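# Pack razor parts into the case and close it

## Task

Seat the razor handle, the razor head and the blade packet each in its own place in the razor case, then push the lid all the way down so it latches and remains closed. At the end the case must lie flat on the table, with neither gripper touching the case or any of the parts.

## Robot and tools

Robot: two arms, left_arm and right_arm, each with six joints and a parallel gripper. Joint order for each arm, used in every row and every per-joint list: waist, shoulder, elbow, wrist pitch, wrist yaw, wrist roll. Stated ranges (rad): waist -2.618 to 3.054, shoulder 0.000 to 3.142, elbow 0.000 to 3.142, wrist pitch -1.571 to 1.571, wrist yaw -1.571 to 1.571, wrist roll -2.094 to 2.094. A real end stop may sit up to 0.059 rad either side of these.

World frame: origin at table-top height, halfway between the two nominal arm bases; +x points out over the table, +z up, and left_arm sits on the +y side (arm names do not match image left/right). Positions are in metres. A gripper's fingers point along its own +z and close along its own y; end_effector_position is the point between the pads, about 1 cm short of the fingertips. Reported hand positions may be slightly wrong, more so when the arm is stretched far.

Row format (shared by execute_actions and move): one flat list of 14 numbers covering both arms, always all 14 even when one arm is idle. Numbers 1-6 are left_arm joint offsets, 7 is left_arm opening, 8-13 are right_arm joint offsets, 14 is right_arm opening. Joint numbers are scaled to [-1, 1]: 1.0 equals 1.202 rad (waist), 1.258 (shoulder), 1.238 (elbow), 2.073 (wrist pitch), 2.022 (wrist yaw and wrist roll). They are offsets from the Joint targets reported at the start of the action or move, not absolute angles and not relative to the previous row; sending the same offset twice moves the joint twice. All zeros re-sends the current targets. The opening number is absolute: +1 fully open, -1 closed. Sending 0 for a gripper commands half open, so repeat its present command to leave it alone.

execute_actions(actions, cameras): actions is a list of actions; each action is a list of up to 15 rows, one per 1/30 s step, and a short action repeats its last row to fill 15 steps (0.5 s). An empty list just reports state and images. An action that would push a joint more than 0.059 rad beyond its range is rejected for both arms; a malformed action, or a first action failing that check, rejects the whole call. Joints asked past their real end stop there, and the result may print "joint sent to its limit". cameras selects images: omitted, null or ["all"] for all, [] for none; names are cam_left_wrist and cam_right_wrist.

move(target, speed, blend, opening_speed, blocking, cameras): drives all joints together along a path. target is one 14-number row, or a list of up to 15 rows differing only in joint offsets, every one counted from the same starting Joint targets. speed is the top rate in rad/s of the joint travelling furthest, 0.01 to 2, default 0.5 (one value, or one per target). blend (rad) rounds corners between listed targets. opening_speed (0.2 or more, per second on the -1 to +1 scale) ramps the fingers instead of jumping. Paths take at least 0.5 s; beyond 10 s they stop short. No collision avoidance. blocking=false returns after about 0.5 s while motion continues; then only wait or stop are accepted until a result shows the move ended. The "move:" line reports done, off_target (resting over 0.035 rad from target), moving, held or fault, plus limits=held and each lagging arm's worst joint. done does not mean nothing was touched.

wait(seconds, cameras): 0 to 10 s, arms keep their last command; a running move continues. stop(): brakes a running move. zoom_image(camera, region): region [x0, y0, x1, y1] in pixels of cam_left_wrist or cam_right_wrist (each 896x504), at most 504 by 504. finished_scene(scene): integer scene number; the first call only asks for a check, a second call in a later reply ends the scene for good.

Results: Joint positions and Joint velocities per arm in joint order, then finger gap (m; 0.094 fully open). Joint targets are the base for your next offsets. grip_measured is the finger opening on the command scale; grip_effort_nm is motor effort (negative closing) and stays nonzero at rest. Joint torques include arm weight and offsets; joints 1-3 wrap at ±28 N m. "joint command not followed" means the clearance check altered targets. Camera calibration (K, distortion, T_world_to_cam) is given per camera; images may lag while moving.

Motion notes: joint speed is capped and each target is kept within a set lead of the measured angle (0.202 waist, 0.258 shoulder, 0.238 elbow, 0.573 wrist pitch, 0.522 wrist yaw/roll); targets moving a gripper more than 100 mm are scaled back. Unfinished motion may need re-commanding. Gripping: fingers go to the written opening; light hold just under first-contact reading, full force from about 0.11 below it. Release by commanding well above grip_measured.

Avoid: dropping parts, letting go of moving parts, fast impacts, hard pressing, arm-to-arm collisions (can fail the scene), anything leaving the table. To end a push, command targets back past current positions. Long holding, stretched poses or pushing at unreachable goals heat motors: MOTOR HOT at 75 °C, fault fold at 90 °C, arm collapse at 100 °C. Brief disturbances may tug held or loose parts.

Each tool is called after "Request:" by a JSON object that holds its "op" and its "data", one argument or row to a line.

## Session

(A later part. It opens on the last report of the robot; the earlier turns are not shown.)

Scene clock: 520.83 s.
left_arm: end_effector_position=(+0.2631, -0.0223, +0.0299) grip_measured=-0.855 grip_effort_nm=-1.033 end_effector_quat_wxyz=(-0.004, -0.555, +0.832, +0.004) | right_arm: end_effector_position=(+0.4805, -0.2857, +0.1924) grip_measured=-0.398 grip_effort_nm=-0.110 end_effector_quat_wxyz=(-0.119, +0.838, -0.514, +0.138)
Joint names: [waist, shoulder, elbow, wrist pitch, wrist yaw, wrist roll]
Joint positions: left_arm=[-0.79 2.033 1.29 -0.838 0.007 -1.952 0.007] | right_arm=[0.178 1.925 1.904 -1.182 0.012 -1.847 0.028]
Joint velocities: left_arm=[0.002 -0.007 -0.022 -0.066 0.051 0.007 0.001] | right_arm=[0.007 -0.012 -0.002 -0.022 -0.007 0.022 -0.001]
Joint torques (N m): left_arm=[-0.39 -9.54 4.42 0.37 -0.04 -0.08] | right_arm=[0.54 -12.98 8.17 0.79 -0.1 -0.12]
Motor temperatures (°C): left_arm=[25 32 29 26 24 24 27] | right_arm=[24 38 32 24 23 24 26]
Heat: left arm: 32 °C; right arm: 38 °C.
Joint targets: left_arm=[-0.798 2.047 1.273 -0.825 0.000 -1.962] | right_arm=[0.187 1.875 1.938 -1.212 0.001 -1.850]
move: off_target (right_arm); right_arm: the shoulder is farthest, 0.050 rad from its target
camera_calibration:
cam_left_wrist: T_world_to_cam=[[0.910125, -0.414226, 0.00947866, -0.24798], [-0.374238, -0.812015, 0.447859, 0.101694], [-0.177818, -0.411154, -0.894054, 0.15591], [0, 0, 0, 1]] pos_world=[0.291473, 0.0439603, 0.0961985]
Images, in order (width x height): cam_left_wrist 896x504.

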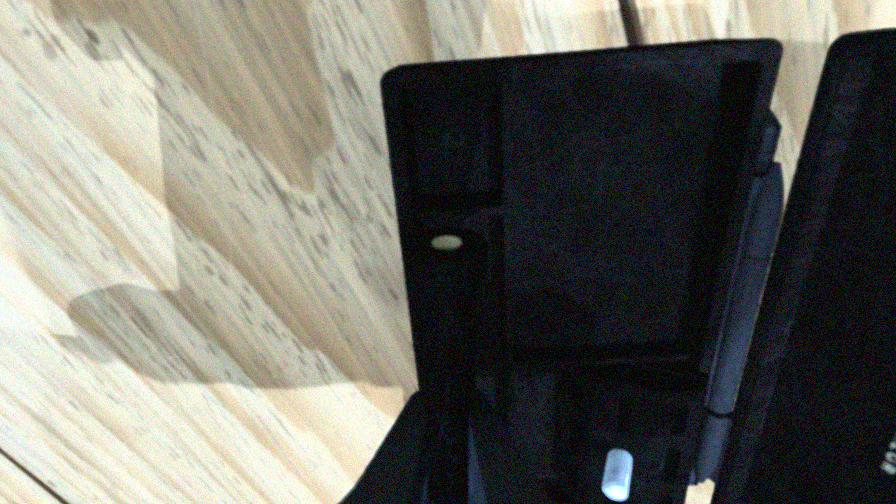

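Request:
{"op": "move", "data": {
  "target": [0,0,0,0.01,0,0,-0.95,0,0,0,0,0,0,-0.4],
  "speed": 0.1,
  "cameras": ["cam_left_wrist"]
}}

Request:
{"op": "zoom_image", "data": {
  "camera": "cam_left_wrist",
  "region": [340, 60, 740, 500]
}}

Scene clock: 536.10 s.
left_arm: end_effector_position=(+0.2631, -0.0223, +0.0299) grip_measured=-0.855 grip_effort_nm=-1.033 end_effector_quat_wxyz=(-0.004, -0.555, +0.832, +0.004) | right_arm: end_effector_position=(+0.4805, -0.2857, +0.1924) grip_measured=-0.398 grip_effort_nm=-0.115 end_effector_quat_wxyz=(-0.119, +0.838, -0.514, +0.138)
Joint names: [waist, shoulder, elbow, wrist pitch, wrist yaw, wrist roll]
Joint positions: left_arm=[-0.79 2.033 1.29 -0.838 0.007 -1.952 0.007] | right_arm=[0.178 1.925 1.904 -1.182 0.012 -1.847 0.028]
Joint velocities: left_arm=[0.002 0.002 -0.002 -0.037 -0.037 -0.007 0] | right_arm=[-0.017 0.002 -0.007 -0.022 -0.081 -0.037 0]
Joint torques (N m): left_arm=[-0.4 -9.55 4.42 0.61 -0.06 -0.07] | right_arm=[0.54 -12.96 8.2 0.8 -0.11 -0.11]
Motor temperatures (°C): left_arm=[25 32 29 25 24 24 27] | right_arm=[24 38 32 24 23 24 26]
Heat: left arm: 32 °C; right arm: 38 °C.
Joint targets: left_arm=[-0.798 2.047 1.273 -0.804 0.000 -1.962] | right_arm=[0.187 1.875 1.938 -1.212 0.001 -1.850]
move: off_target (right_arm); right_arm: the shoulder is farthest, 0.050 rad from its target
camera_calibration:
cam_left_wrist: T_world_to_cam=[[0.910125, -0.414226, 0.00947866, -0.24798], [-0.374238, -0.812015, 0.447859, 0.101694], [-0.177818, -0.411154, -0.894054, 0.15591], [0, 0, 0, 1]] pos_world=[0.291473, 0.0439603, 0.0961985]
Images, in order (width x height): cam_left_wrist 896x504.

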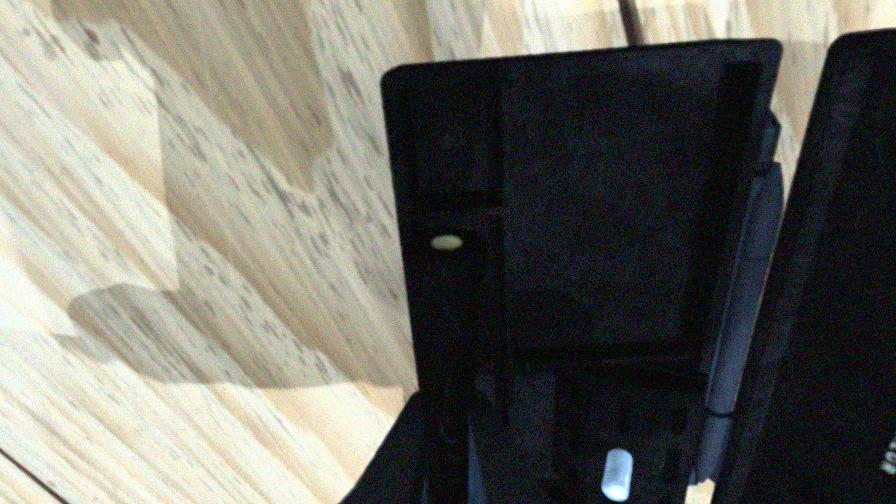

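Scaled by 1.145 from the camera's 896x504 image, which has a finer 1280x720 frame.

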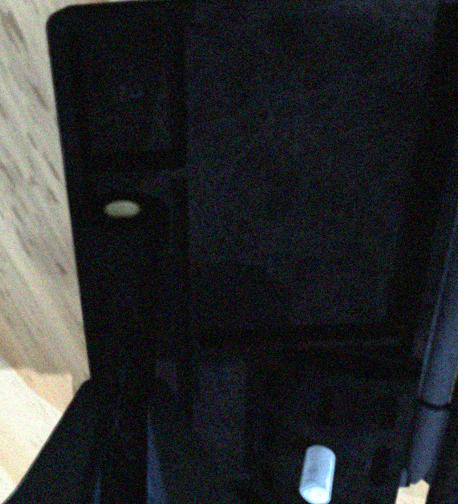

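Request:
{"op": "move", "data": {
  "target": [0,0,0,0.008,0,0,-0.95,0,0,0,0,0,0,-0.4],
  "speed": 0.1,
  "cameras": ["cam_left_wrist"]
}}

Request:
{"op": "zoom_image", "data": {
  "camera": "cam_left_wrist",
  "region": [340, 60, 740, 500]
}}

Scene clock: 540.53 s.
left_arm: end_effector_position=(+0.2636, -0.0229, +0.0299) grip_measured=-0.855 grip_effort_nm=-1.033 end_effector_quat_wxyz=(-0.004, -0.555, +0.832, +0.002) | right_arm: end_effector_position=(+0.4805, -0.2857, +0.1924) grip_measured=-0.398 grip_effort_nm=-0.110 end_effector_quat_wxyz=(-0.119, +0.838, -0.514, +0.138)
Joint names: [waist, shoulder, elbow, wrist pitch, wrist yaw, wrist roll]
Joint positions: left_arm=[-0.79 2.033 1.29 -0.835 0.007 -1.95 0.007] | right_arm=[0.178 1.925 1.904 -1.182 0.012 -1.847 0.028]
Joint velocities: left_arm=[-0.002 -0.002 0.002 -0.037 -0.037 -0.007 0.001] | right_arm=[0.012 -0.007 -0.007 0.007 -0.051 -0.007 -0.001]
Joint torques (N m): left_arm=[-0.28 -9.61 4.36 0.77 -0.03 -0.04] | right_arm=[0.54 -13.01 8.23 0.79 -0.09 -0.11]
Motor temperatures (°C): left_arm=[25 32 29 26 24 24 27] | right_arm=[24 38 32 24 23 24 26]
Heat: left arm: 32 °C; right arm: 38 °C.
Joint targets: left_arm=[-0.798 2.047 1.273 -0.788 0.000 -1.962] | right_arm=[0.187 1.875 1.938 -1.212 0.001 -1.850]
move: off_target (left_arm, right_arm); left_arm: the wrist pitch is farthest, 0.048 rad from its target; right_arm: the shoulder is farthest, 0.050 rad from its target
camera_calibration:
cam_left_wrist: T_world_to_cam=[[0.909464, -0.415598, 0.0123702, -0.24864], [-0.376465, -0.81047, 0.448789, 0.102062], [-0.17649, -0.412815, -0.893552, 0.155379], [0, 0, 0, 1]] pos_world=[0.291975, 0.0435267, 0.0961105]
Images, in order (width x height): cam_left_wrist 896x504.

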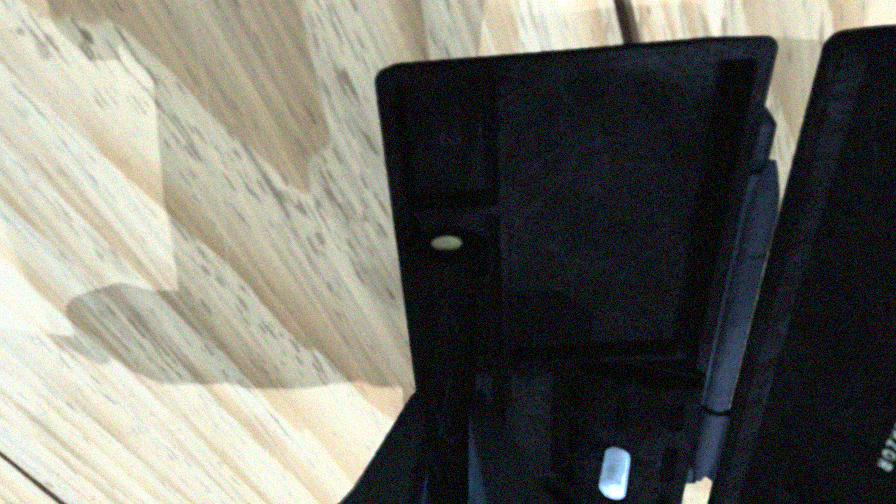

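Scaled by 1.145 from the camera's 896x504 image, which has a finer 1280x720 frame.

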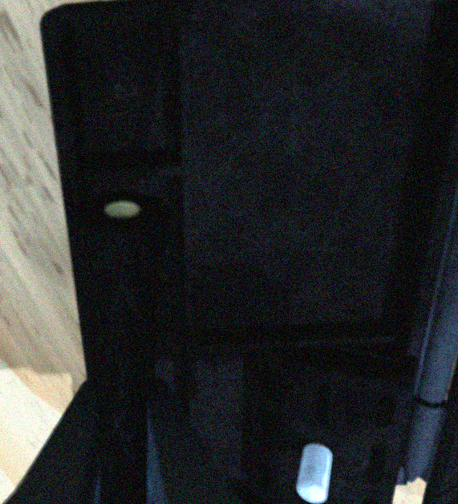

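Request:
{"op": "move", "data": {
  "target": [0,0,0,0,0,0,-0.5,0,0,0,0,0,0,-0.4],
  "opening_speed": 0.5,
  "cameras": ["cam_left_wrist"]
}}

Request:
{"op": "zoom_image", "data": {
  "camera": "cam_left_wrist",
  "region": [340, 60, 740, 500]
}}

Scene clock: 549.63 s.
left_arm: end_effector_position=(+0.2702, -0.0266, +0.0300) grip_measured=-0.501 grip_effort_nm=0.071 end_effector_quat_wxyz=(+0.003, -0.555, +0.832, -0.011) | right_arm: end_effector_position=(+0.4805, -0.2857, +0.1924) grip_measured=-0.398 grip_effort_nm=-0.110 end_effector_quat_wxyz=(-0.119, +0.838, -0.514, +0.138)
Joint names: [waist, shoulder, elbow, wrist pitch, wrist yaw, wrist roll]
Joint positions: left_arm=[-0.788 2.033 1.29 -0.806 -0.001 -1.95 0.023] | right_arm=[0.178 1.925 1.904 -1.182 0.012 -1.847 0.028]
Joint velocities: left_arm=[-0.022 0.007 -0.017 -0.037 0.007 -0.022 -0.001] | right_arm=[-0.022 0.012 0.002 0.037 -0.022 0.022 -0.001]
Joint torques (N m): left_arm=[-0.31 -9.66 4.44 0.51 -0.07 -0.05] | right_arm=[0.55 -12.94 8.24 0.8 -0.1 -0.12]
Motor temperatures (°C): left_arm=[25 32 29 26 24 24 27] | right_arm=[24 38 32 24 23 24 26]
Heat: left arm: 32 °C; right arm: 38 °C.
Joint targets: left_arm=[-0.798 2.047 1.273 -0.788 0.000 -1.962] | right_arm=[0.187 1.875 1.938 -1.212 0.001 -1.850]
move: off_target (right_arm); right_arm: the shoulder is farthest, 0.050 rad from its target
camera_calibration:
cam_left_wrist: T_world_to_cam=[[0.909408, -0.41374, 0.042378, -0.256943], [-0.386967, -0.804388, 0.450795, 0.104447], [-0.152423, -0.426355, -0.891621, 0.148131], [0, 0, 0, 1]] pos_world=[0.296662, 0.040865, 0.0958817]
Images, in order (width x height): cam_left_wrist 896x504.

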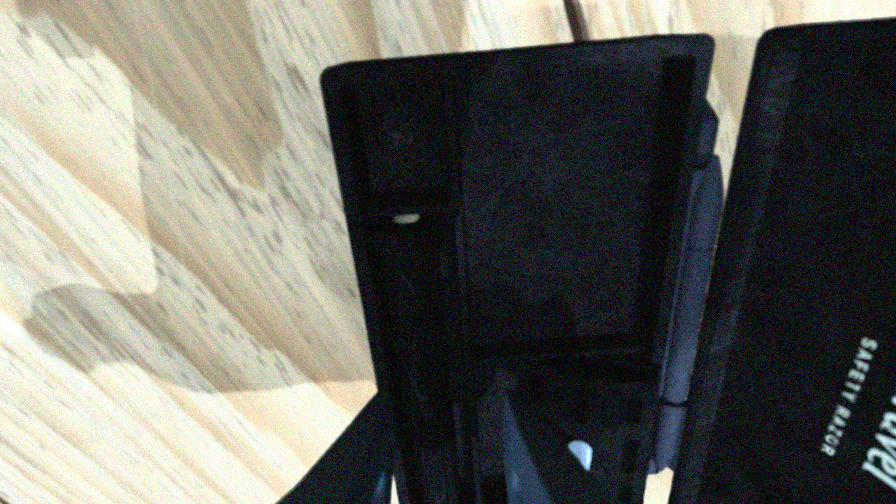

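Scaled by 1.145 from the camera's 896x504 image, which has a finer 1280x720 frame.

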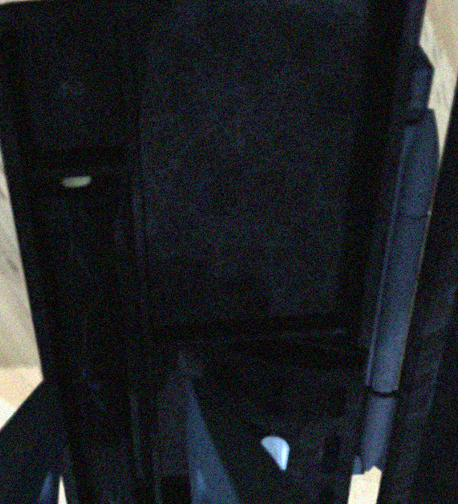

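Request:
{"op": "move", "data": {
  "target": [0,0,0.06,-0.03,0,0,-0.5,0,0,0,0,0,0,-0.4],
  "speed": 0.15,
  "cameras": ["cam_left_wrist"]
}}

Request:
{"op": "move", "data": {
  "target": [0,-0.1,0.08,-0.04,0,0,-0.5,0,0,0,0,0,0,-0.4],
  "speed": 0.3,
  "cameras": ["cam_left_wrist"]
}}

Request:
{"op": "zoom_image", "data": {
  "camera": "cam_left_wrist",
  "region": [300, 20, 800, 500]
}}

Scene clock: 559.37 s.
left_arm: end_effector_position=(+0.2703, -0.0298, +0.0344) grip_measured=-0.501 grip_effort_nm=0.061 end_effector_quat_wxyz=(-0.002, -0.560, +0.829, -0.012) | right_arm: end_effector_position=(+0.4805, -0.2857, +0.1924) grip_measured=-0.398 grip_effort_nm=-0.110 end_effector_quat_wxyz=(-0.119, +0.838, -0.514, +0.138)
Joint names: [waist, shoulder, elbow, wrist pitch, wrist yaw, wrist roll]
Joint positions: left_arm=[-0.79 2.033 1.31 -0.826 0.009 -1.962 0.023] | right_arm=[0.178 1.925 1.904 -1.182 0.012 -1.847 0.028]
Joint velocities: left_arm=[-0.007 0.002 -0.007 0.007 -0.051 -0.081 0] | right_arm=[-0.002 0.002 0.002 0.066 0.022 0.022 0]
Joint torques (N m): left_arm=[-0.42 -9.73 8.9 0.02 -0.05 -0.05] | right_arm=[0.54 -12.96 8.21 0.79 -0.1 -0.11]
Motor temperatures (°C): left_arm=[25 32 29 26 24 24 26] | right_arm=[24 39 32 24 23 24 26]
Heat: left arm: 32 °C; right arm: 39 °C.
Joint targets: left_arm=[-0.798 2.047 1.347 -0.850 0.000 -1.962] | right_arm=[0.187 1.875 1.938 -1.212 0.001 -1.850]
move: off_target (left_arm, right_arm); left_arm: the elbow is farthest, 0.037 rad from its target; right_arm: the shoulder is farthest, 0.050 rad from its target
camera_calibration:
cam_left_wrist: T_world_to_cam=[[0.913983, -0.403868, 0.0390666, -0.259446], [-0.375467, -0.805333, 0.458763, 0.0964949], [-0.153818, -0.43397, -0.887699, 0.150751], [0, 0, 0, 1]] pos_world=[0.296548, 0.0383497, 0.0996887]
Images, in order (width x height): cam_left_wrist 896x504.

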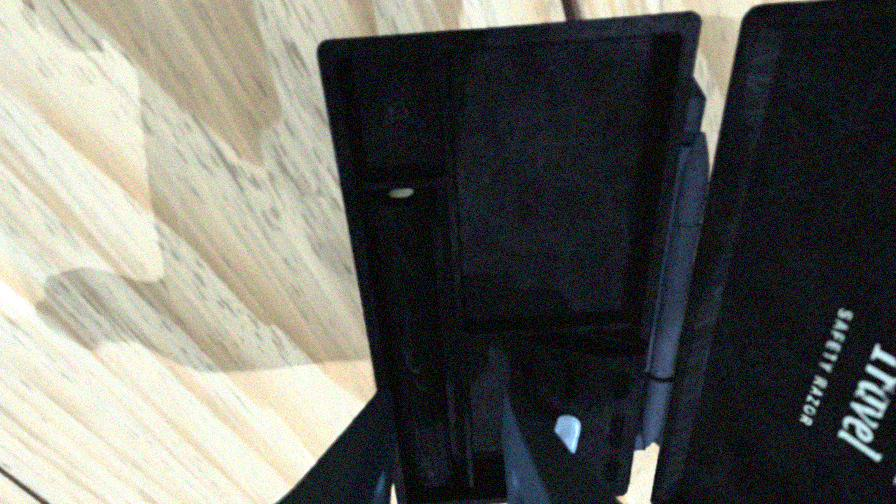

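Scene clock: 560.47 s.
left_arm: end_effector_position=(+0.2892, -0.0483, +0.0929) grip_measured=-0.501 grip_effort_nm=0.061 end_effector_quat_wxyz=(+0.010, -0.558, +0.827, -0.071) | right_arm: end_effector_position=(+0.4805, -0.2857, +0.1924) grip_measured=-0.398 grip_effort_nm=-0.110 end_effector_quat_wxyz=(-0.119, +0.838, -0.514, +0.138)
Joint names: [waist, shoulder, elbow, wrist pitch, wrist yaw, wrist roll]
Joint positions: left_arm=[-0.79 1.941 1.416 -0.903 0.009 -1.962 0.023] | right_arm=[0.178 1.925 1.904 -1.182 0.012 -1.847 0.028]
Joint velocities: left_arm=[-0.007 -0.012 -0.007 -0.022 0.022 0.022 0] | right_arm=[-0.007 0.002 0.002 -0.081 -0.007 0.022 -0.001]
Joint torques (N m): left_arm=[-0.34 -12.31 8.92 0.21 -0.06 -0.06] | right_arm=[0.53 -12.96 8.25 0.78 -0.09 -0.11]
Motor temperatures (°C): left_arm=[25 32 30 26 24 24 26] | right_arm=[24 39 32 24 23 24 26]
Heat: left arm: 32 °C; right arm: 39 °C.
Joint targets: left_arm=[-0.798 1.922 1.446 -0.933 0.000 -1.962] | right_arm=[0.187 1.875 1.938 -1.212 0.001 -1.850]
move: off_target (right_arm); right_arm: the shoulder is farthest, 0.050 rad from its target
camera_calibration:
cam_left_wrist: T_world_to_cam=[[0.9057, -0.395767, 0.151909, -0.294155], [-0.416661, -0.765045, 0.491019, 0.0727291], [-0.078112, -0.508011, -0.857802, 0.169332], [0, 0, 0, 1]] pos_world=[0.309947, 0.0252462, 0.154226]
Images, in order (width x height): cam_left_wrist 896x504.

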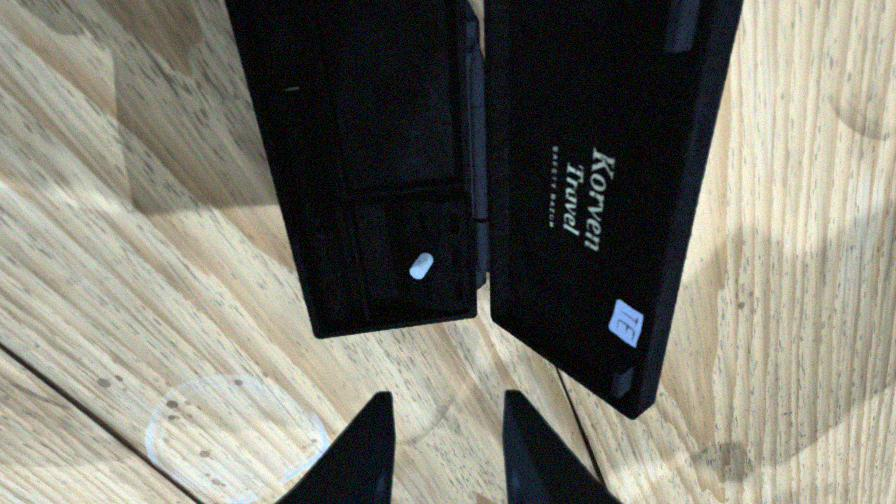

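Scaled by 1.008 from the camera's 896x504 image, which has a finer 1280x720 frame.

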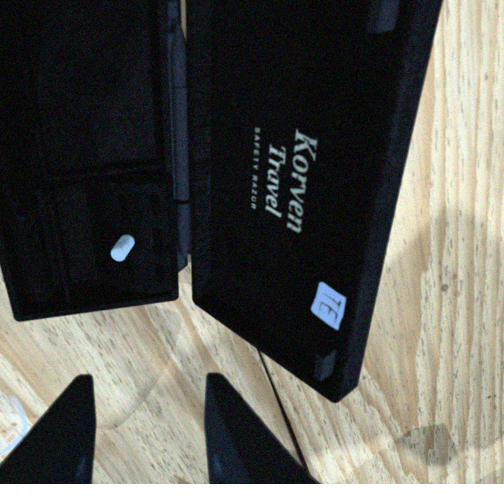

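Request:
{"op": "zoom_image", "data": {
  "camera": "cam_left_wrist",
  "region": [220, 0, 500, 350]
}}

Request:
{"op": "zoom_image", "data": {
  "camera": "cam_left_wrist",
  "region": [320, 170, 490, 340]
}}

Scaled by 1.440 from the camera's 896x504 image, which has a finer 1280x720 frame.

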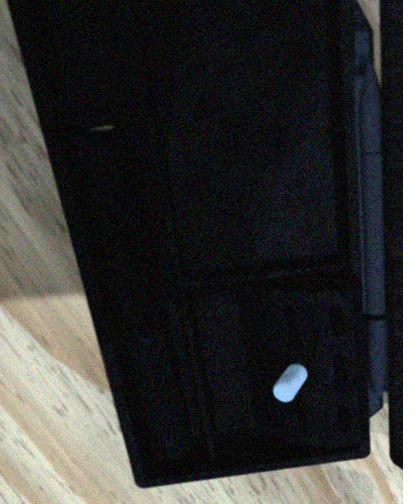

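Scaled by 2.965 from the camera's 896x504 image, which has a finer 1280x720 frame.

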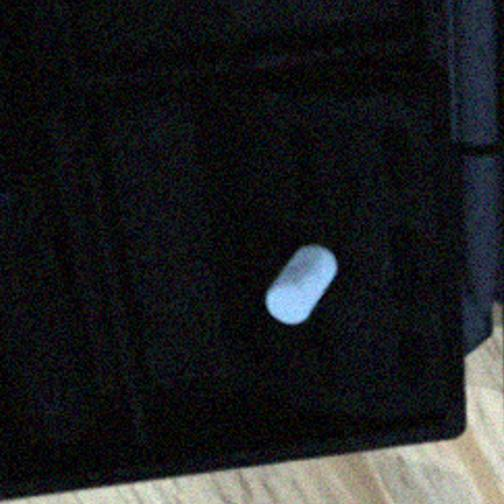

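Request:
{"op": "move", "data": {
  "target": [
    [0,0.03,0.08,-0.013,0,0,-0.57,0,0,0,0,0,0,-0.4],
    [0.006,0.154,0.08,-0.013,0,0,-0.57,0,0,0,0,0,0,-0.4]
  ],
  "speed": 0.3,
  "cameras": ["cam_left_wrist"]
}}

Request:
{"op": "zoom_image", "data": {
  "camera": "cam_left_wrist",
  "region": [250, 80, 700, 504]
}}

Scene clock: 593.50 s.
left_arm: end_effector_position=(+0.2956, -0.0545, +0.0553) grip_measured=-0.569 grip_effort_nm=-0.076 end_effector_quat_wxyz=(+0.000, -0.560, +0.829, -0.022) | right_arm: end_effector_position=(+0.4805, -0.2857, +0.1924) grip_measured=-0.398 grip_effort_nm=-0.110 end_effector_quat_wxyz=(-0.119, +0.838, -0.514, +0.138)
Joint names: [waist, shoulder, elbow, wrist pitch, wrist yaw, wrist roll]
Joint positions: left_arm=[-0.79 2.106 1.514 -0.936 0.009 -1.962 0.02] | right_arm=[0.178 1.925 1.904 -1.182 0.012 -1.847 0.028]
Joint velocities: left_arm=[0.002 0.012 0.007 -0.037 0.022 0.022 0.001] | right_arm=[-0.007 0.007 0.002 -0.139 0.022 -0.037 0]
Joint torques (N m): left_arm=[0.28 -11.21 8.85 0.08 -0.08 -0.04] | right_arm=[0.55 -12.96 8.25 0.8 -0.08 -0.11]
Motor temperatures (°C): left_arm=[25 32 31 25 24 24 25] | right_arm=[24 39 33 24 23 24 26]
Heat: left arm: 32 °C; right arm: 39 °C.
Joint targets: left_arm=[-0.791 2.115 1.545 -0.960 0.000 -1.962] | right_arm=[0.187 1.875 1.938 -1.212 0.001 -1.850]
move: off_target (right_arm); right_arm: the shoulder is farthest, 0.050 rad from its target
camera_calibration:
cam_left_wrist: T_world_to_cam=[[0.913293, -0.403193, 0.0577194, -0.294118], [-0.382049, -0.798896, 0.464548, 0.078467], [-0.141191, -0.44632, -0.883665, 0.15785], [0, 0, 0, 1]] pos_world=[0.320881, 0.0145521, 0.120011]
Images, in order (width x height): cam_left_wrist 896x504.

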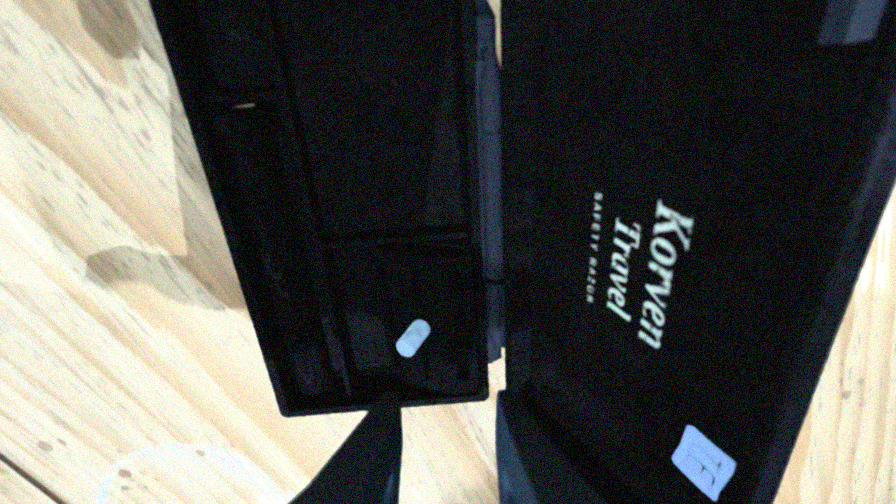

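Scaled by 1.120 from the camera's 896x504 image, which has a finer 1280x720 frame.

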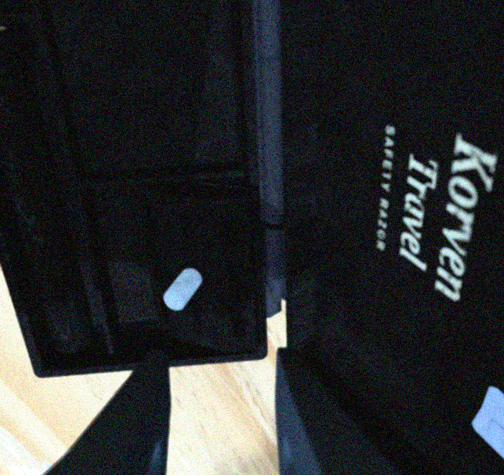

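Request:
{"op": "move", "data": {
  "target": [-0.01,0,0,-0.025,0,-0.037,-0.57,0,0,0,0,0,0,-0.4],
  "speed": 0.2,
  "cameras": ["cam_left_wrist"]
}}

Request:
{"op": "zoom_image", "data": {
  "camera": "cam_left_wrist",
  "region": [250, 80, 700, 504]
}}

Scene clock: 610.70 s.
left_arm: end_effector_position=(+0.2861, -0.0452, +0.0551) grip_measured=-0.569 grip_effort_nm=-0.076 end_effector_quat_wxyz=(-0.005, -0.585, +0.811, +0.005) | right_arm: end_effector_position=(+0.4805, -0.2857, +0.1924) grip_measured=-0.398 grip_effort_nm=-0.115 end_effector_quat_wxyz=(-0.119, +0.838, -0.514, +0.138)
Joint names: [waist, shoulder, elbow, wrist pitch, wrist yaw, wrist roll]
Joint positions: left_arm=[-0.79 2.106 1.514 -0.99 0.009 -2.024 0.02] | right_arm=[0.178 1.925 1.904 -1.182 0.012 -1.847 0.028]
Joint velocities: left_arm=[-0.022 -0.002 0.017 -0.022 -0.037 -0.007 0] | right_arm=[0.002 -0.017 -0.012 0.037 0.066 0.022 -0.001]
Joint torques (N m): left_arm=[-0.58 -11.11 8.66 -0.02 -0.06 -0.05] | right_arm=[0.54 -12.97 8.27 0.78 -0.09 -0.11]
Motor temperatures (°C): left_arm=[25 33 31 25 24 24 25] | right_arm=[24 40 33 24 23 24 26]
Heat: left arm: 33 °C; right arm: 40 °C.
Joint targets: left_arm=[-0.803 2.115 1.545 -1.012 0.000 -2.037] | right_arm=[0.187 1.875 1.938 -1.212 0.001 -1.850]
move: off_target (right_arm); right_arm: the shoulder is farthest, 0.050 rad from its target
camera_calibration:
cam_left_wrist: T_world_to_cam=[[0.93762, -0.347587, 0.00723886, -0.283296], [-0.313832, -0.837239, 0.447816, 0.0620459], [-0.149595, -0.422153, -0.894096, 0.164562], [0, 0, 0, 1]] pos_world=[0.309714, 0.0229475, 0.1214]
Images, in order (width x height): cam_left_wrist 896x504.

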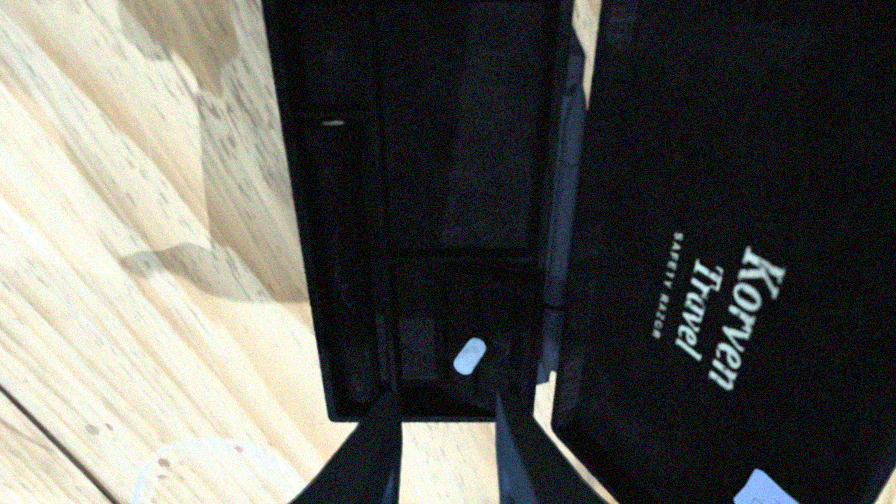

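Scaled by 1.120 from the camera's 896x504 image, which has a finer 1280x720 frame.

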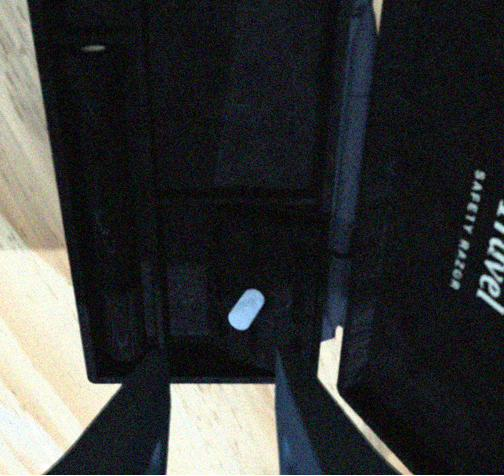

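Request:
{"op": "move", "data": {
  "target": [-0.004,0.03,-0.058,0.061,0,0,-0.57,0,0,0,0,0,0,-0.4],
  "speed": 0.15,
  "cameras": ["cam_left_wrist"]
}}

Request:
{"op": "zoom_image", "data": {
  "camera": "cam_left_wrist",
  "region": [250, 80, 700, 504]
}}

Scene clock: 622.57 s.
left_arm: end_effector_position=(+0.2916, -0.0531, +0.0374) grip_measured=-0.569 grip_effort_nm=-0.071 end_effector_quat_wxyz=(-0.003, -0.583, +0.812, -0.010) | right_arm: end_effector_position=(+0.4805, -0.2857, +0.1924) grip_measured=-0.398 grip_effort_nm=-0.110 end_effector_quat_wxyz=(-0.119, +0.838, -0.514, +0.138)
Joint names: [waist, shoulder, elbow, wrist pitch, wrist yaw, wrist roll]
Joint positions: left_arm=[-0.794 2.139 1.49 -0.903 0.009 -2.024 0.02] | right_arm=[0.178 1.925 1.904 -1.182 0.012 -1.847 0.028]
Joint velocities: left_arm=[0.012 0.007 0.007 0.007 0.022 -0.037 0] | right_arm=[0.007 -0.017 0.002 0.022 -0.051 0.022 -0.001]
Joint torques (N m): left_arm=[-0.64 -10.92 4.74 0.48 -0.08 -0.07] | right_arm=[0.53 -12.98 8.23 0.8 -0.09 -0.11]
Motor temperatures (°C): left_arm=[25 33 31 25 24 24 25] | right_arm=[24 40 33 24 23 24 26]
Heat: left arm: 33 °C; right arm: 40 °C.
Joint targets: left_arm=[-0.808 2.153 1.474 -0.885 0.000 -2.037] | right_arm=[0.187 1.875 1.938 -1.212 0.001 -1.850]
move: off_target (right_arm); right_arm: the shoulder is farthest, 0.050 rad from its target
camera_calibration:
cam_left_wrist: T_world_to_cam=[[0.935546, -0.351441, 0.0352527, -0.291794], [-0.327579, -0.826017, 0.45868, 0.0692346], [-0.132079, -0.440664, -0.887902, 0.13985], [0, 0, 0, 1]] pos_world=[0.314138, 0.0162676, 0.102703]
Images, in order (width x height): cam_left_wrist 896x504.

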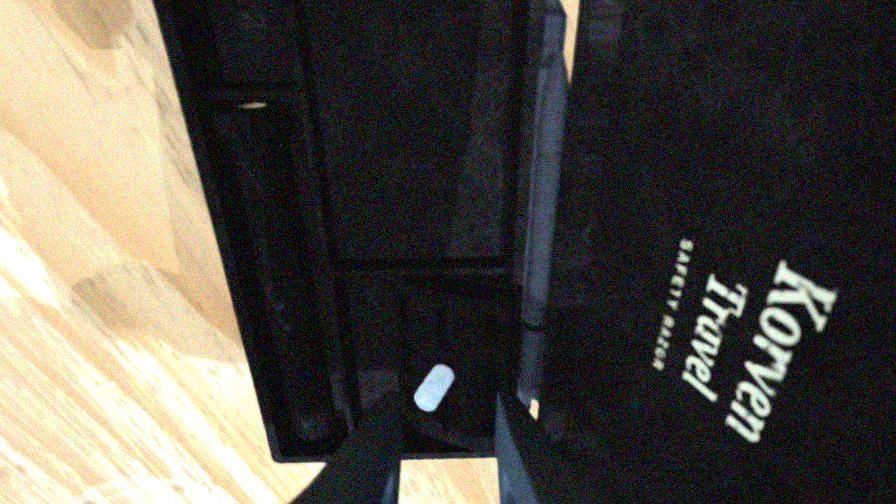

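Scaled by 1.120 from the camera's 896x504 image, which has a finer 1280x720 frame.

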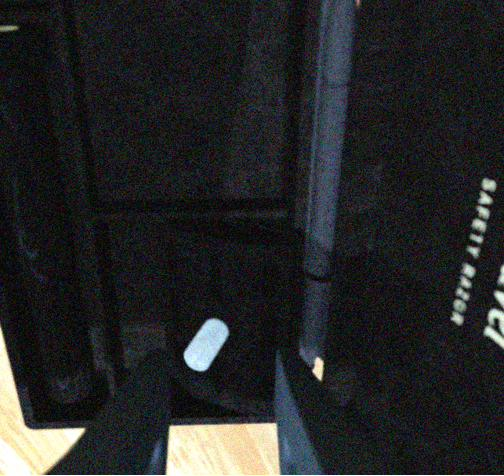

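Request:
{"op": "move", "data": {
  "target": [0,0.014,0,-0.02,0,0,-0.57,0,0,0,0,0,0,-0.4],
  "speed": 0.15,
  "cameras": ["cam_left_wrist"]
}}

Request:
{"op": "zoom_image", "data": {
  "camera": "cam_left_wrist",
  "region": [250, 80, 700, 504]
}}

Scene clock: 632.27 s.
left_arm: end_effector_position=(+0.2908, -0.0523, +0.0339) grip_measured=-0.569 grip_effort_nm=-0.081 end_effector_quat_wxyz=(-0.003, -0.583, +0.812, -0.006) | right_arm: end_effector_position=(+0.4805, -0.2857, +0.1924) grip_measured=-0.398 grip_effort_nm=-0.110 end_effector_quat_wxyz=(-0.119, +0.838, -0.514, +0.138)
Joint names: [waist, shoulder, elbow, wrist pitch, wrist yaw, wrist roll]
Joint positions: left_arm=[-0.794 2.148 1.49 -0.903 0.009 -2.024 0.02] | right_arm=[0.178 1.925 1.904 -1.182 0.012 -1.847 0.028]
Joint velocities: left_arm=[0.017 -0.012 0.007 0.007 -0.007 0.051 0] | right_arm=[0.002 -0.007 0.002 0.066 -0.007 -0.081 -0.001]
Joint torques (N m): left_arm=[-0.57 -10.14 4.71 -0.04 -0.06 -0.08] | right_arm=[0.53 -12.92 8.25 0.78 -0.09 -0.12]
Motor temperatures (°C): left_arm=[25 34 30 25 24 24 25] | right_arm=[24 40 33 24 23 24 26]
Heat: left arm: 34 °C; right arm: 40 °C.
Joint targets: left_arm=[-0.808 2.171 1.474 -0.927 0.000 -2.037] | right_arm=[0.187 1.875 1.938 -1.212 0.001 -1.850]
move: off_target (right_arm); right_arm: the shoulder is farthest, 0.050 rad from its target
camera_calibration:
cam_left_wrist: T_world_to_cam=[[0.93575, -0.351641, 0.0268508, -0.290382], [-0.324585, -0.828973, 0.455466, 0.0703209], [-0.137902, -0.434917, -0.889848, 0.139078], [0, 0, 0, 1]] pos_world=[0.313729, 0.0166715, 0.099527]
Images, in order (width x height): cam_left_wrist 896x504.

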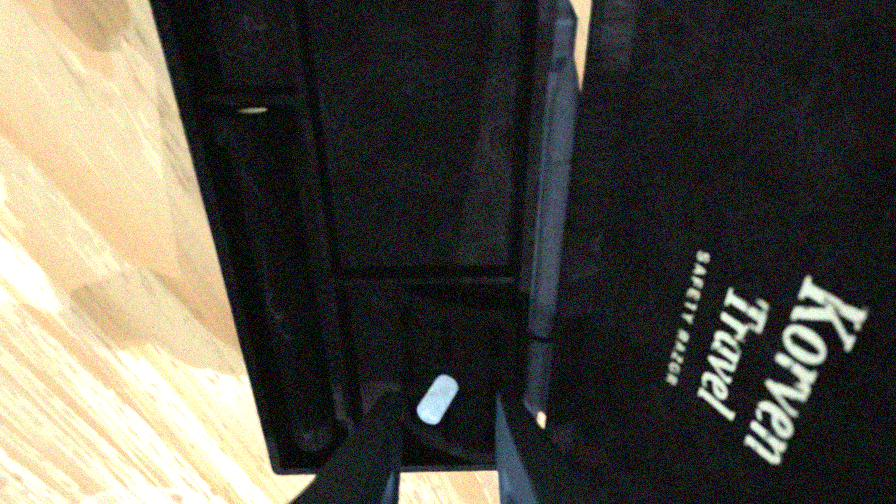

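Scaled by 1.120 from the camera's 896x504 image, which has a finer 1280x720 frame.

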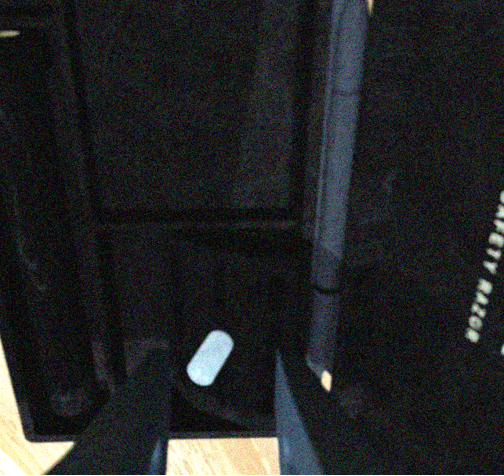

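Request:
{"op": "move", "data": {
  "target": [0,0,0,-0.02,0,0,-0.57,0,0,0,0,0,0,-0.4],
  "speed": 0.15,
  "cameras": ["cam_left_wrist"]
}}

Request:
{"op": "zoom_image", "data": {
  "camera": "cam_left_wrist",
  "region": [250, 80, 700, 504]
}}

Scene clock: 637.83 s.
left_arm: end_effector_position=(+0.2822, -0.0447, +0.0318) grip_measured=-0.569 grip_effort_nm=-0.076 end_effector_quat_wxyz=(-0.007, -0.582, +0.813, +0.018) | right_arm: end_effector_position=(+0.4805, -0.2857, +0.1924) grip_measured=-0.398 grip_effort_nm=-0.110 end_effector_quat_wxyz=(-0.119, +0.838, -0.514, +0.138)
Joint names: [waist, shoulder, elbow, wrist pitch, wrist yaw, wrist roll]
Joint positions: left_arm=[-0.796 2.154 1.49 -0.946 0.009 -2.024 0.02] | right_arm=[0.178 1.925 1.904 -1.182 0.012 -1.847 0.028]
Joint velocities: left_arm=[-0.017 0.002 -0.027 -0.051 -0.022 0.022 0] | right_arm=[-0.002 -0.002 -0.012 -0.066 -0.066 0.081 0]
Joint torques (N m): left_arm=[-0.51 -10.73 4.63 -0.12 -0.05 -0.06] | right_arm=[0.51 -12.96 8.27 0.8 -0.1 -0.11]
Motor temperatures (°C): left_arm=[25 33 30 25 24 24 25] | right_arm=[24 40 33 24 23 24 26]
Heat: left arm: 33 °C; right arm: 40 °C.
Joint targets: left_arm=[-0.808 2.171 1.474 -0.968 0.000 -2.037] | right_arm=[0.187 1.875 1.938 -1.212 0.001 -1.850]
move: off_target (right_arm); right_arm: the shoulder is farthest, 0.050 rad from its target
camera_calibration:
cam_left_wrist: T_world_to_cam=[[0.935364, -0.35323, -0.0179801, -0.278139], [-0.310276, -0.8439, 0.437678, 0.0706959], [-0.169774, -0.403809, -0.898952, 0.150008], [0, 0, 0, 1]] pos_world=[0.307564, 0.0219877, 0.0989067]
Images, in order (width x height): cam_left_wrist 896x504.

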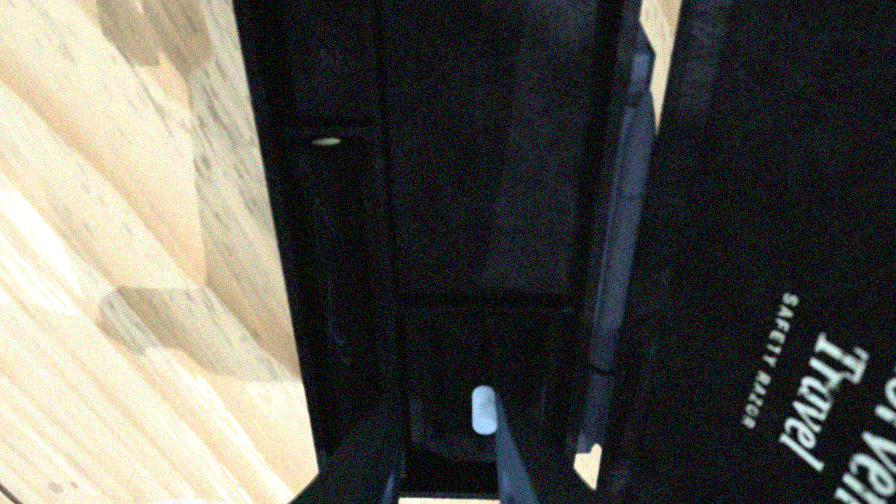

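Scaled by 1.120 from the camera's 896x504 image, which has a finer 1280x720 frame.

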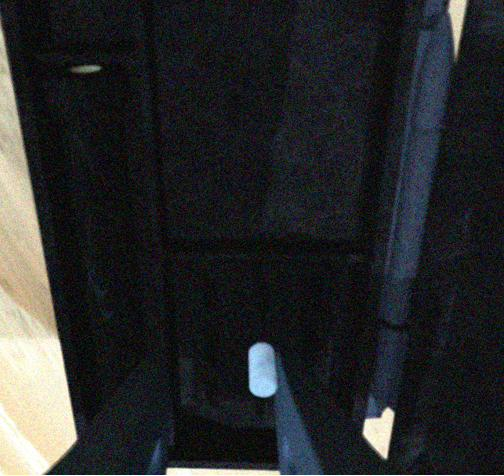

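Request:
{"op": "move", "data": {
  "target": [0,0,0.06,-0.03,0,0,-0.57,0,0,0,0,0,0,-0.4],
  "speed": 0.15,
  "cameras": []
}}

Request:
{"op": "move", "data": {
  "target": [0,-0.06,0.06,-0.04,0,0,-0.57,0,0,0,0,0,0,-0.4],
  "speed": 0.2,
  "cameras": ["cam_left_wrist"]
}}

Request:
{"op": "zoom_image", "data": {
  "camera": "cam_left_wrist",
  "region": [250, 80, 700, 504]
}}

Scene clock: 647.43 s.
left_arm: end_effector_position=(+0.2755, -0.0380, +0.0369) grip_measured=-0.569 grip_effort_nm=-0.071 end_effector_quat_wxyz=(-0.011, -0.582, +0.812, +0.042) | right_arm: end_effector_position=(+0.4805, -0.2857, +0.1924) grip_measured=-0.398 grip_effort_nm=-0.110 end_effector_quat_wxyz=(-0.119, +0.838, -0.514, +0.138)
Joint names: [waist, shoulder, elbow, wrist pitch, wrist yaw, wrist roll]
Joint positions: left_arm=[-0.796 2.155 1.511 -1.013 0.009 -2.024 0.02] | right_arm=[0.178 1.925 1.904 -1.182 0.012 -1.847 0.028]
Joint velocities: left_arm=[0.012 -0.002 -0.002 0.022 -0.007 0.037 0] | right_arm=[-0.002 0.022 0.017 0.037 -0.037 -0.007 0]
Joint torques (N m): left_arm=[-0.59 -10.88 8.91 -0.17 -0.04 -0.09] | right_arm=[0.46 -12.92 8.24 0.79 -0.08 -0.11]
Motor temperatures (°C): left_arm=[25 33 30 25 24 24 25] | right_arm=[24 40 33 24 23 24 26]
Heat: left arm: 33 °C; right arm: 40 °C.
Joint targets: left_arm=[-0.808 2.171 1.548 -1.030 0.000 -2.037] | right_arm=[0.187 1.875 1.938 -1.212 0.001 -1.850]
move: off_target (left_arm, right_arm); left_arm: the elbow is farthest, 0.037 rad from its target; right_arm: the shoulder is farthest, 0.050 rad from its target
No camera images: "cameras" was empty.

Scene clock: 648.50 s.
left_arm: end_effector_position=(+0.2813, -0.0438, +0.0648) grip_measured=-0.569 grip_effort_nm=-0.071 end_effector_quat_wxyz=(-0.010, -0.582, +0.812, +0.031) | right_arm: end_effector_position=(+0.4805, -0.2857, +0.1924) grip_measured=-0.398 grip_effort_nm=-0.110 end_effector_quat_wxyz=(-0.119, +0.838, -0.514, +0.138)
Joint names: [waist, shoulder, elbow, wrist pitch, wrist yaw, wrist roll]
Joint positions: left_arm=[-0.796 2.128 1.587 -1.094 0.009 -2.024 0.02] | right_arm=[0.178 1.925 1.904 -1.182 0.012 -1.847 0.028]
Joint velocities: left_arm=[-0.012 -0.002 0.002 -0.081 0.022 -0.051 -0.001] | right_arm=[0.002 0.002 -0.002 -0.007 0.081 -0.051 -0.001]
Joint torques (N m): left_arm=[-0.53 -14.61 8.92 -0.11 -0.06 -0.04] | right_arm=[0.53 -12.94 8.21 0.79 -0.09 -0.12]
Motor temperatures (°C): left_arm=[25 33 30 25 24 24 25] | right_arm=[24 40 33 24 23 24 26]
Heat: left arm: 33 °C; right arm: 40 °C.
Joint targets: left_arm=[-0.808 2.095 1.622 -1.113 0.000 -2.037] | right_arm=[0.187 1.875 1.938 -1.212 0.001 -1.850]
move: off_target (left_arm, right_arm); left_arm: the elbow is farthest, 0.036 rad from its target; right_arm: the shoulder is farthest, 0.050 rad from its target
camera_calibration:
cam_left_wrist: T_world_to_cam=[[0.93481, -0.352681, -0.0417858, -0.274637], [-0.302256, -0.85184, 0.427797, 0.0547833], [-0.186471, -0.387279, -0.902909, 0.185544], [0, 0, 0, 1]] pos_world=[0.30789, 0.0216647, 0.132618]
Images, in order (width x height): cam_left_wrist 896x504.

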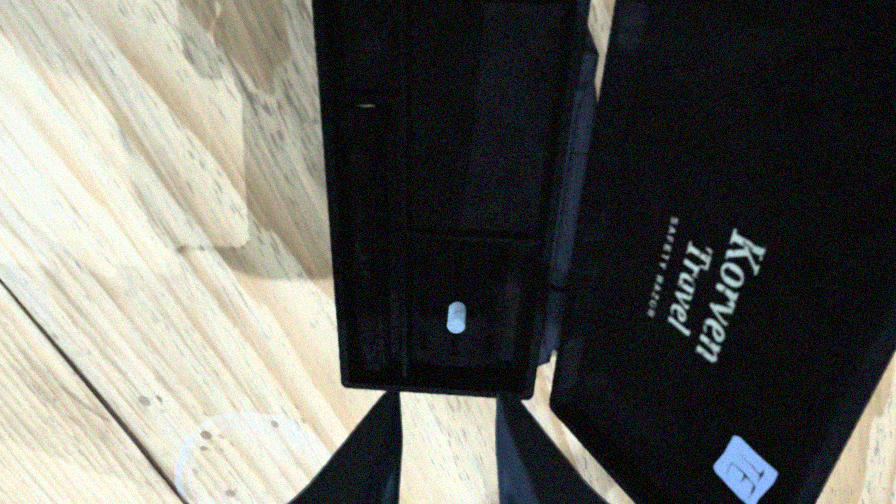

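Scaled by 1.120 from the camera's 896x504 image, which has a finer 1280x720 frame.

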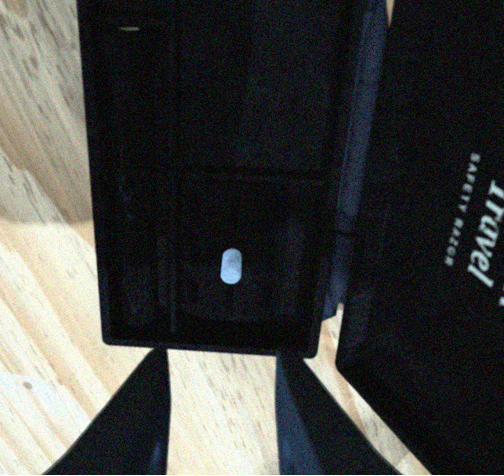

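Request:
{"op": "move", "data": {
  "target": [
    [0,-0.2,0,0,0,0.3,-0.4,0,0,0,0,0,0,-0.4],
    [0.498,-0.5,-0.3,0.02,0,0.8,0,0,0,0,0,0,0,-0.4]
  ],
  "speed": 0.9,
  "cameras": []
}}

every target must give the same left_gripper/opening; nothing of the call was run
Scene clock: 679.53 s.
left_arm: end_effector_position=(+0.2813, -0.0438, +0.0648) grip_measured=-0.569 grip_effort_nm=-0.071 end_effector_quat_wxyz=(-0.010, -0.582, +0.812, +0.031) | right_arm: end_effector_position=(+0.4805, -0.2857, +0.1924) grip_measured=-0.398 grip_effort_nm=-0.115 end_effector_quat_wxyz=(-0.119, +0.838, -0.514, +0.138)
Joint names: [waist, shoulder, elbow, wrist pitch, wrist yaw, wrist roll]
Joint positions: left_arm=[-0.796 2.128 1.587 -1.094 0.009 -2.024 0.02] | right_arm=[0.178 1.925 1.904 -1.182 0.012 -1.847 0.028]
Joint velocities: left_arm=[-0.017 0.017 -0.002 0.066 0.066 -0.022 0] | right_arm=[0.017 -0.007 0.007 -0.022 0.051 -0.007 -0.001]
Joint torques (N m): left_arm=[-0.57 -14.69 8.95 -0.12 -0.07 -0.04] | right_arm=[0.51 -12.94 8.24 0.79 -0.1 -0.11]
Motor temperatures (°C): left_arm=[25 38 31 25 24 24 25] | right_arm=[24 41 33 24 23 24 26]
Heat: left arm: 38 °C; right arm: 41 °C.
Joint targets: left_arm=[-0.808 2.095 1.622 -1.113 0.000 -2.037] | right_arm=[0.187 1.875 1.938 -1.212 0.001 -1.850]
Tool commands: left_gripper/opening=-0.57 right_gripper/opening=-0.4

Request:
{"op": "move", "data": {
  "target": [
    [0,-0.2,0,0,0,0.3,0,0,0,0,0,0,0,-0.4],
    [0.498,-0.5,-0.3,0.02,0,0.8,0,0,0,0,0,0,0,-0.4]
  ],
  "speed": 0.9,
  "cameras": []
}}

Request:
{"op": "move", "data": {
  "target": [0,-0.227,-0.412,0,0,0.643,0,0,0,0,0,0,0,-0.4],
  "speed": 0.8,
  "cameras": ["cam_left_wrist"]
}}

Scene clock: 688.20 s.
left_arm: end_effector_position=(+0.3164, +0.1685, +0.1901) grip_measured=-0.001 grip_effort_nm=0.061 end_effector_quat_wxyz=(+0.118, -0.122, +0.985, -0.042) | right_arm: end_effector_position=(+0.4805, -0.2857, +0.1924) grip_measured=-0.398 grip_effort_nm=-0.105 end_effector_quat_wxyz=(-0.119, +0.838, -0.514, +0.138)
Joint names: [waist, shoulder, elbow, wrist pitch, wrist yaw, wrist roll]
Joint positions: left_arm=[-0.202 1.493 1.269 -1.096 0.007 -0.435 0.047] | right_arm=[0.178 1.925 1.904 -1.182 0.012 -1.847 0.028]
Joint velocities: left_arm=[-0.037 -0.012 -0.007 -0.051 -0.022 -0.081 0] | right_arm=[0.007 -0.007 0.012 -0.066 -0.007 0.007 0.001]
Joint torques (N m): left_arm=[-0.16 -8.65 5.23 1.06 -0.04 0.06] | right_arm=[0.57 -12.94 8.23 0.78 -0.09 -0.11]
Motor temperatures (°C): left_arm=[25 38 31 25 24 24 24] | right_arm=[24 41 33 24 23 24 26]
Heat: left arm: 38 °C; right arm: 41 °C.
Joint targets: left_arm=[-0.209 1.466 1.251 -1.072 0.000 -0.420] | right_arm=[0.187 1.875 1.938 -1.212 0.001 -1.850]
move: off_target (right_arm); right_arm: the shoulder is farthest, 0.050 rad from its target
No camera images: "cameras" was empty.

Scene clock: 690.73 s.
left_arm: end_effector_position=(+0.1858, +0.1951, +0.1096) grip_measured=-0.001 grip_effort_nm=0.056 end_effector_quat_wxyz=(+0.014, +0.508, +0.861, +0.007) | right_arm: end_effector_position=(+0.4805, -0.2857, +0.1924) grip_measured=-0.398 grip_effort_nm=-0.110 end_effector_quat_wxyz=(-0.119, +0.838, -0.514, +0.138)
Joint names: [waist, shoulder, elbow, wrist pitch, wrist yaw, wrist roll]
Joint positions: left_arm=[-0.202 1.204 0.757 -1.091 -0.004 0.879 0.047] | right_arm=[0.178 1.925 1.904 -1.182 0.012 -1.847 0.028]
Joint velocities: left_arm=[-0.017 0.007 0.007 0.095 0.037 -0.007 0] | right_arm=[-0.022 -0.007 -0.012 0.022 0.037 -0.007 0]
Joint torques (N m): left_arm=[-0.28 -5.12 4.98 0.54 -0.08 0.11] | right_arm=[0.57 -12.93 8.23 0.79 -0.1 -0.11]
Motor temperatures (°C): left_arm=[25 37 31 25 24 24 24] | right_arm=[24 41 33 24 23 24 26]
Heat: left arm: 37 °C; right arm: 41 °C.
Joint targets: left_arm=[-0.209 1.181 0.741 -1.072 0.000 0.881] | right_arm=[0.187 1.875 1.938 -1.212 0.001 -1.850]
move: off_target (right_arm); right_arm: the shoulder is farthest, 0.050 rad from its target
camera_calibration:
cam_left_wrist: T_world_to_cam=[[-0.8908, -0.45435, -0.0064693, 0.255843], [-0.412698, 0.803016, 0.429937, -0.0923544], [-0.190147, 0.385658, -0.902836, 0.150566], [0, 0, 0, 1]] pos_world=[0.21842, 0.132337, 0.177298]
Images, in order (width x height): cam_left_wrist 896x504.

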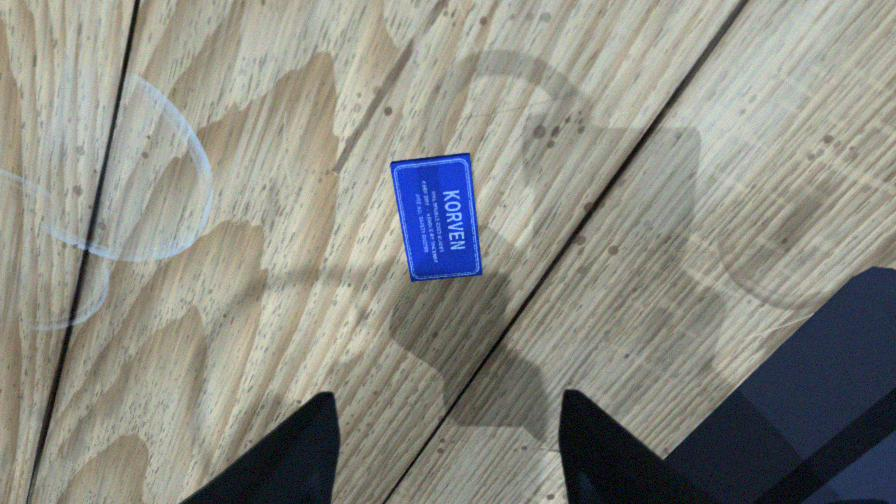

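Request:
{"op": "move", "data": {
  "target": [0,0.148,-0.106,0.136,0,-0.055,0,0,0,0,0,0,0,-0.4],
  "speed": 0.4,
  "cameras": ["cam_left_wrist"]
}}

Scene clock: 702.37 s.
left_arm: end_effector_position=(+0.1953, +0.1933, +0.0515) grip_measured=-0.001 grip_effort_nm=0.056 end_effector_quat_wxyz=(+0.004, +0.466, +0.885, +0.003) | right_arm: end_effector_position=(+0.4805, -0.2857, +0.1924) grip_measured=-0.398 grip_effort_nm=-0.115 end_effector_quat_wxyz=(-0.119, +0.838, -0.514, +0.138)
Joint names: [waist, shoulder, elbow, wrist pitch, wrist yaw, wrist roll]
Joint positions: left_arm=[-0.202 1.369 0.623 -0.817 -0.004 0.783 0.047] | right_arm=[0.178 1.925 1.904 -1.182 0.012 -1.847 0.028]
Joint velocities: left_arm=[0.017 -0.007 -0.007 -0.022 -0.022 0.066 0] | right_arm=[-0.007 0.002 0.002 0.051 -0.007 -0.022 0]
Joint torques (N m): left_arm=[-0.21 -4.19 4.56 0.52 -0.06 -0.09] | right_arm=[0.55 -12.94 8.23 0.8 -0.09 -0.12]
Motor temperatures (°C): left_arm=[25 34 30 26 24 24 24] | right_arm=[24 41 33 24 23 24 26]
Heat: left arm: 34 °C; right arm: 41 °C.
Joint targets: left_arm=[-0.209 1.367 0.609 -0.790 0.000 0.769] | right_arm=[0.187 1.875 1.938 -1.212 0.001 -1.850]
move: off_target (right_arm); right_arm: the shoulder is farthest, 0.050 rad from its target
camera_calibration:
cam_left_wrist: T_world_to_cam=[[-0.843572, -0.536881, 0.0120082, 0.268943], [-0.477191, 0.759666, 0.441809, -0.0416282], [-0.246321, 0.366968, -0.897029, 0.114952], [0, 0, 0, 1]] pos_world=[0.235324, 0.133831, 0.118277]
Images, in order (width x height): cam_left_wrist 896x504.

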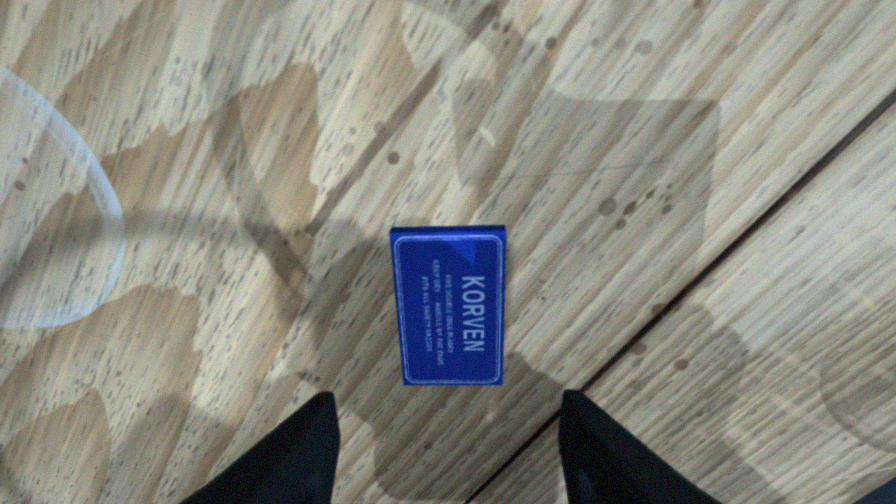

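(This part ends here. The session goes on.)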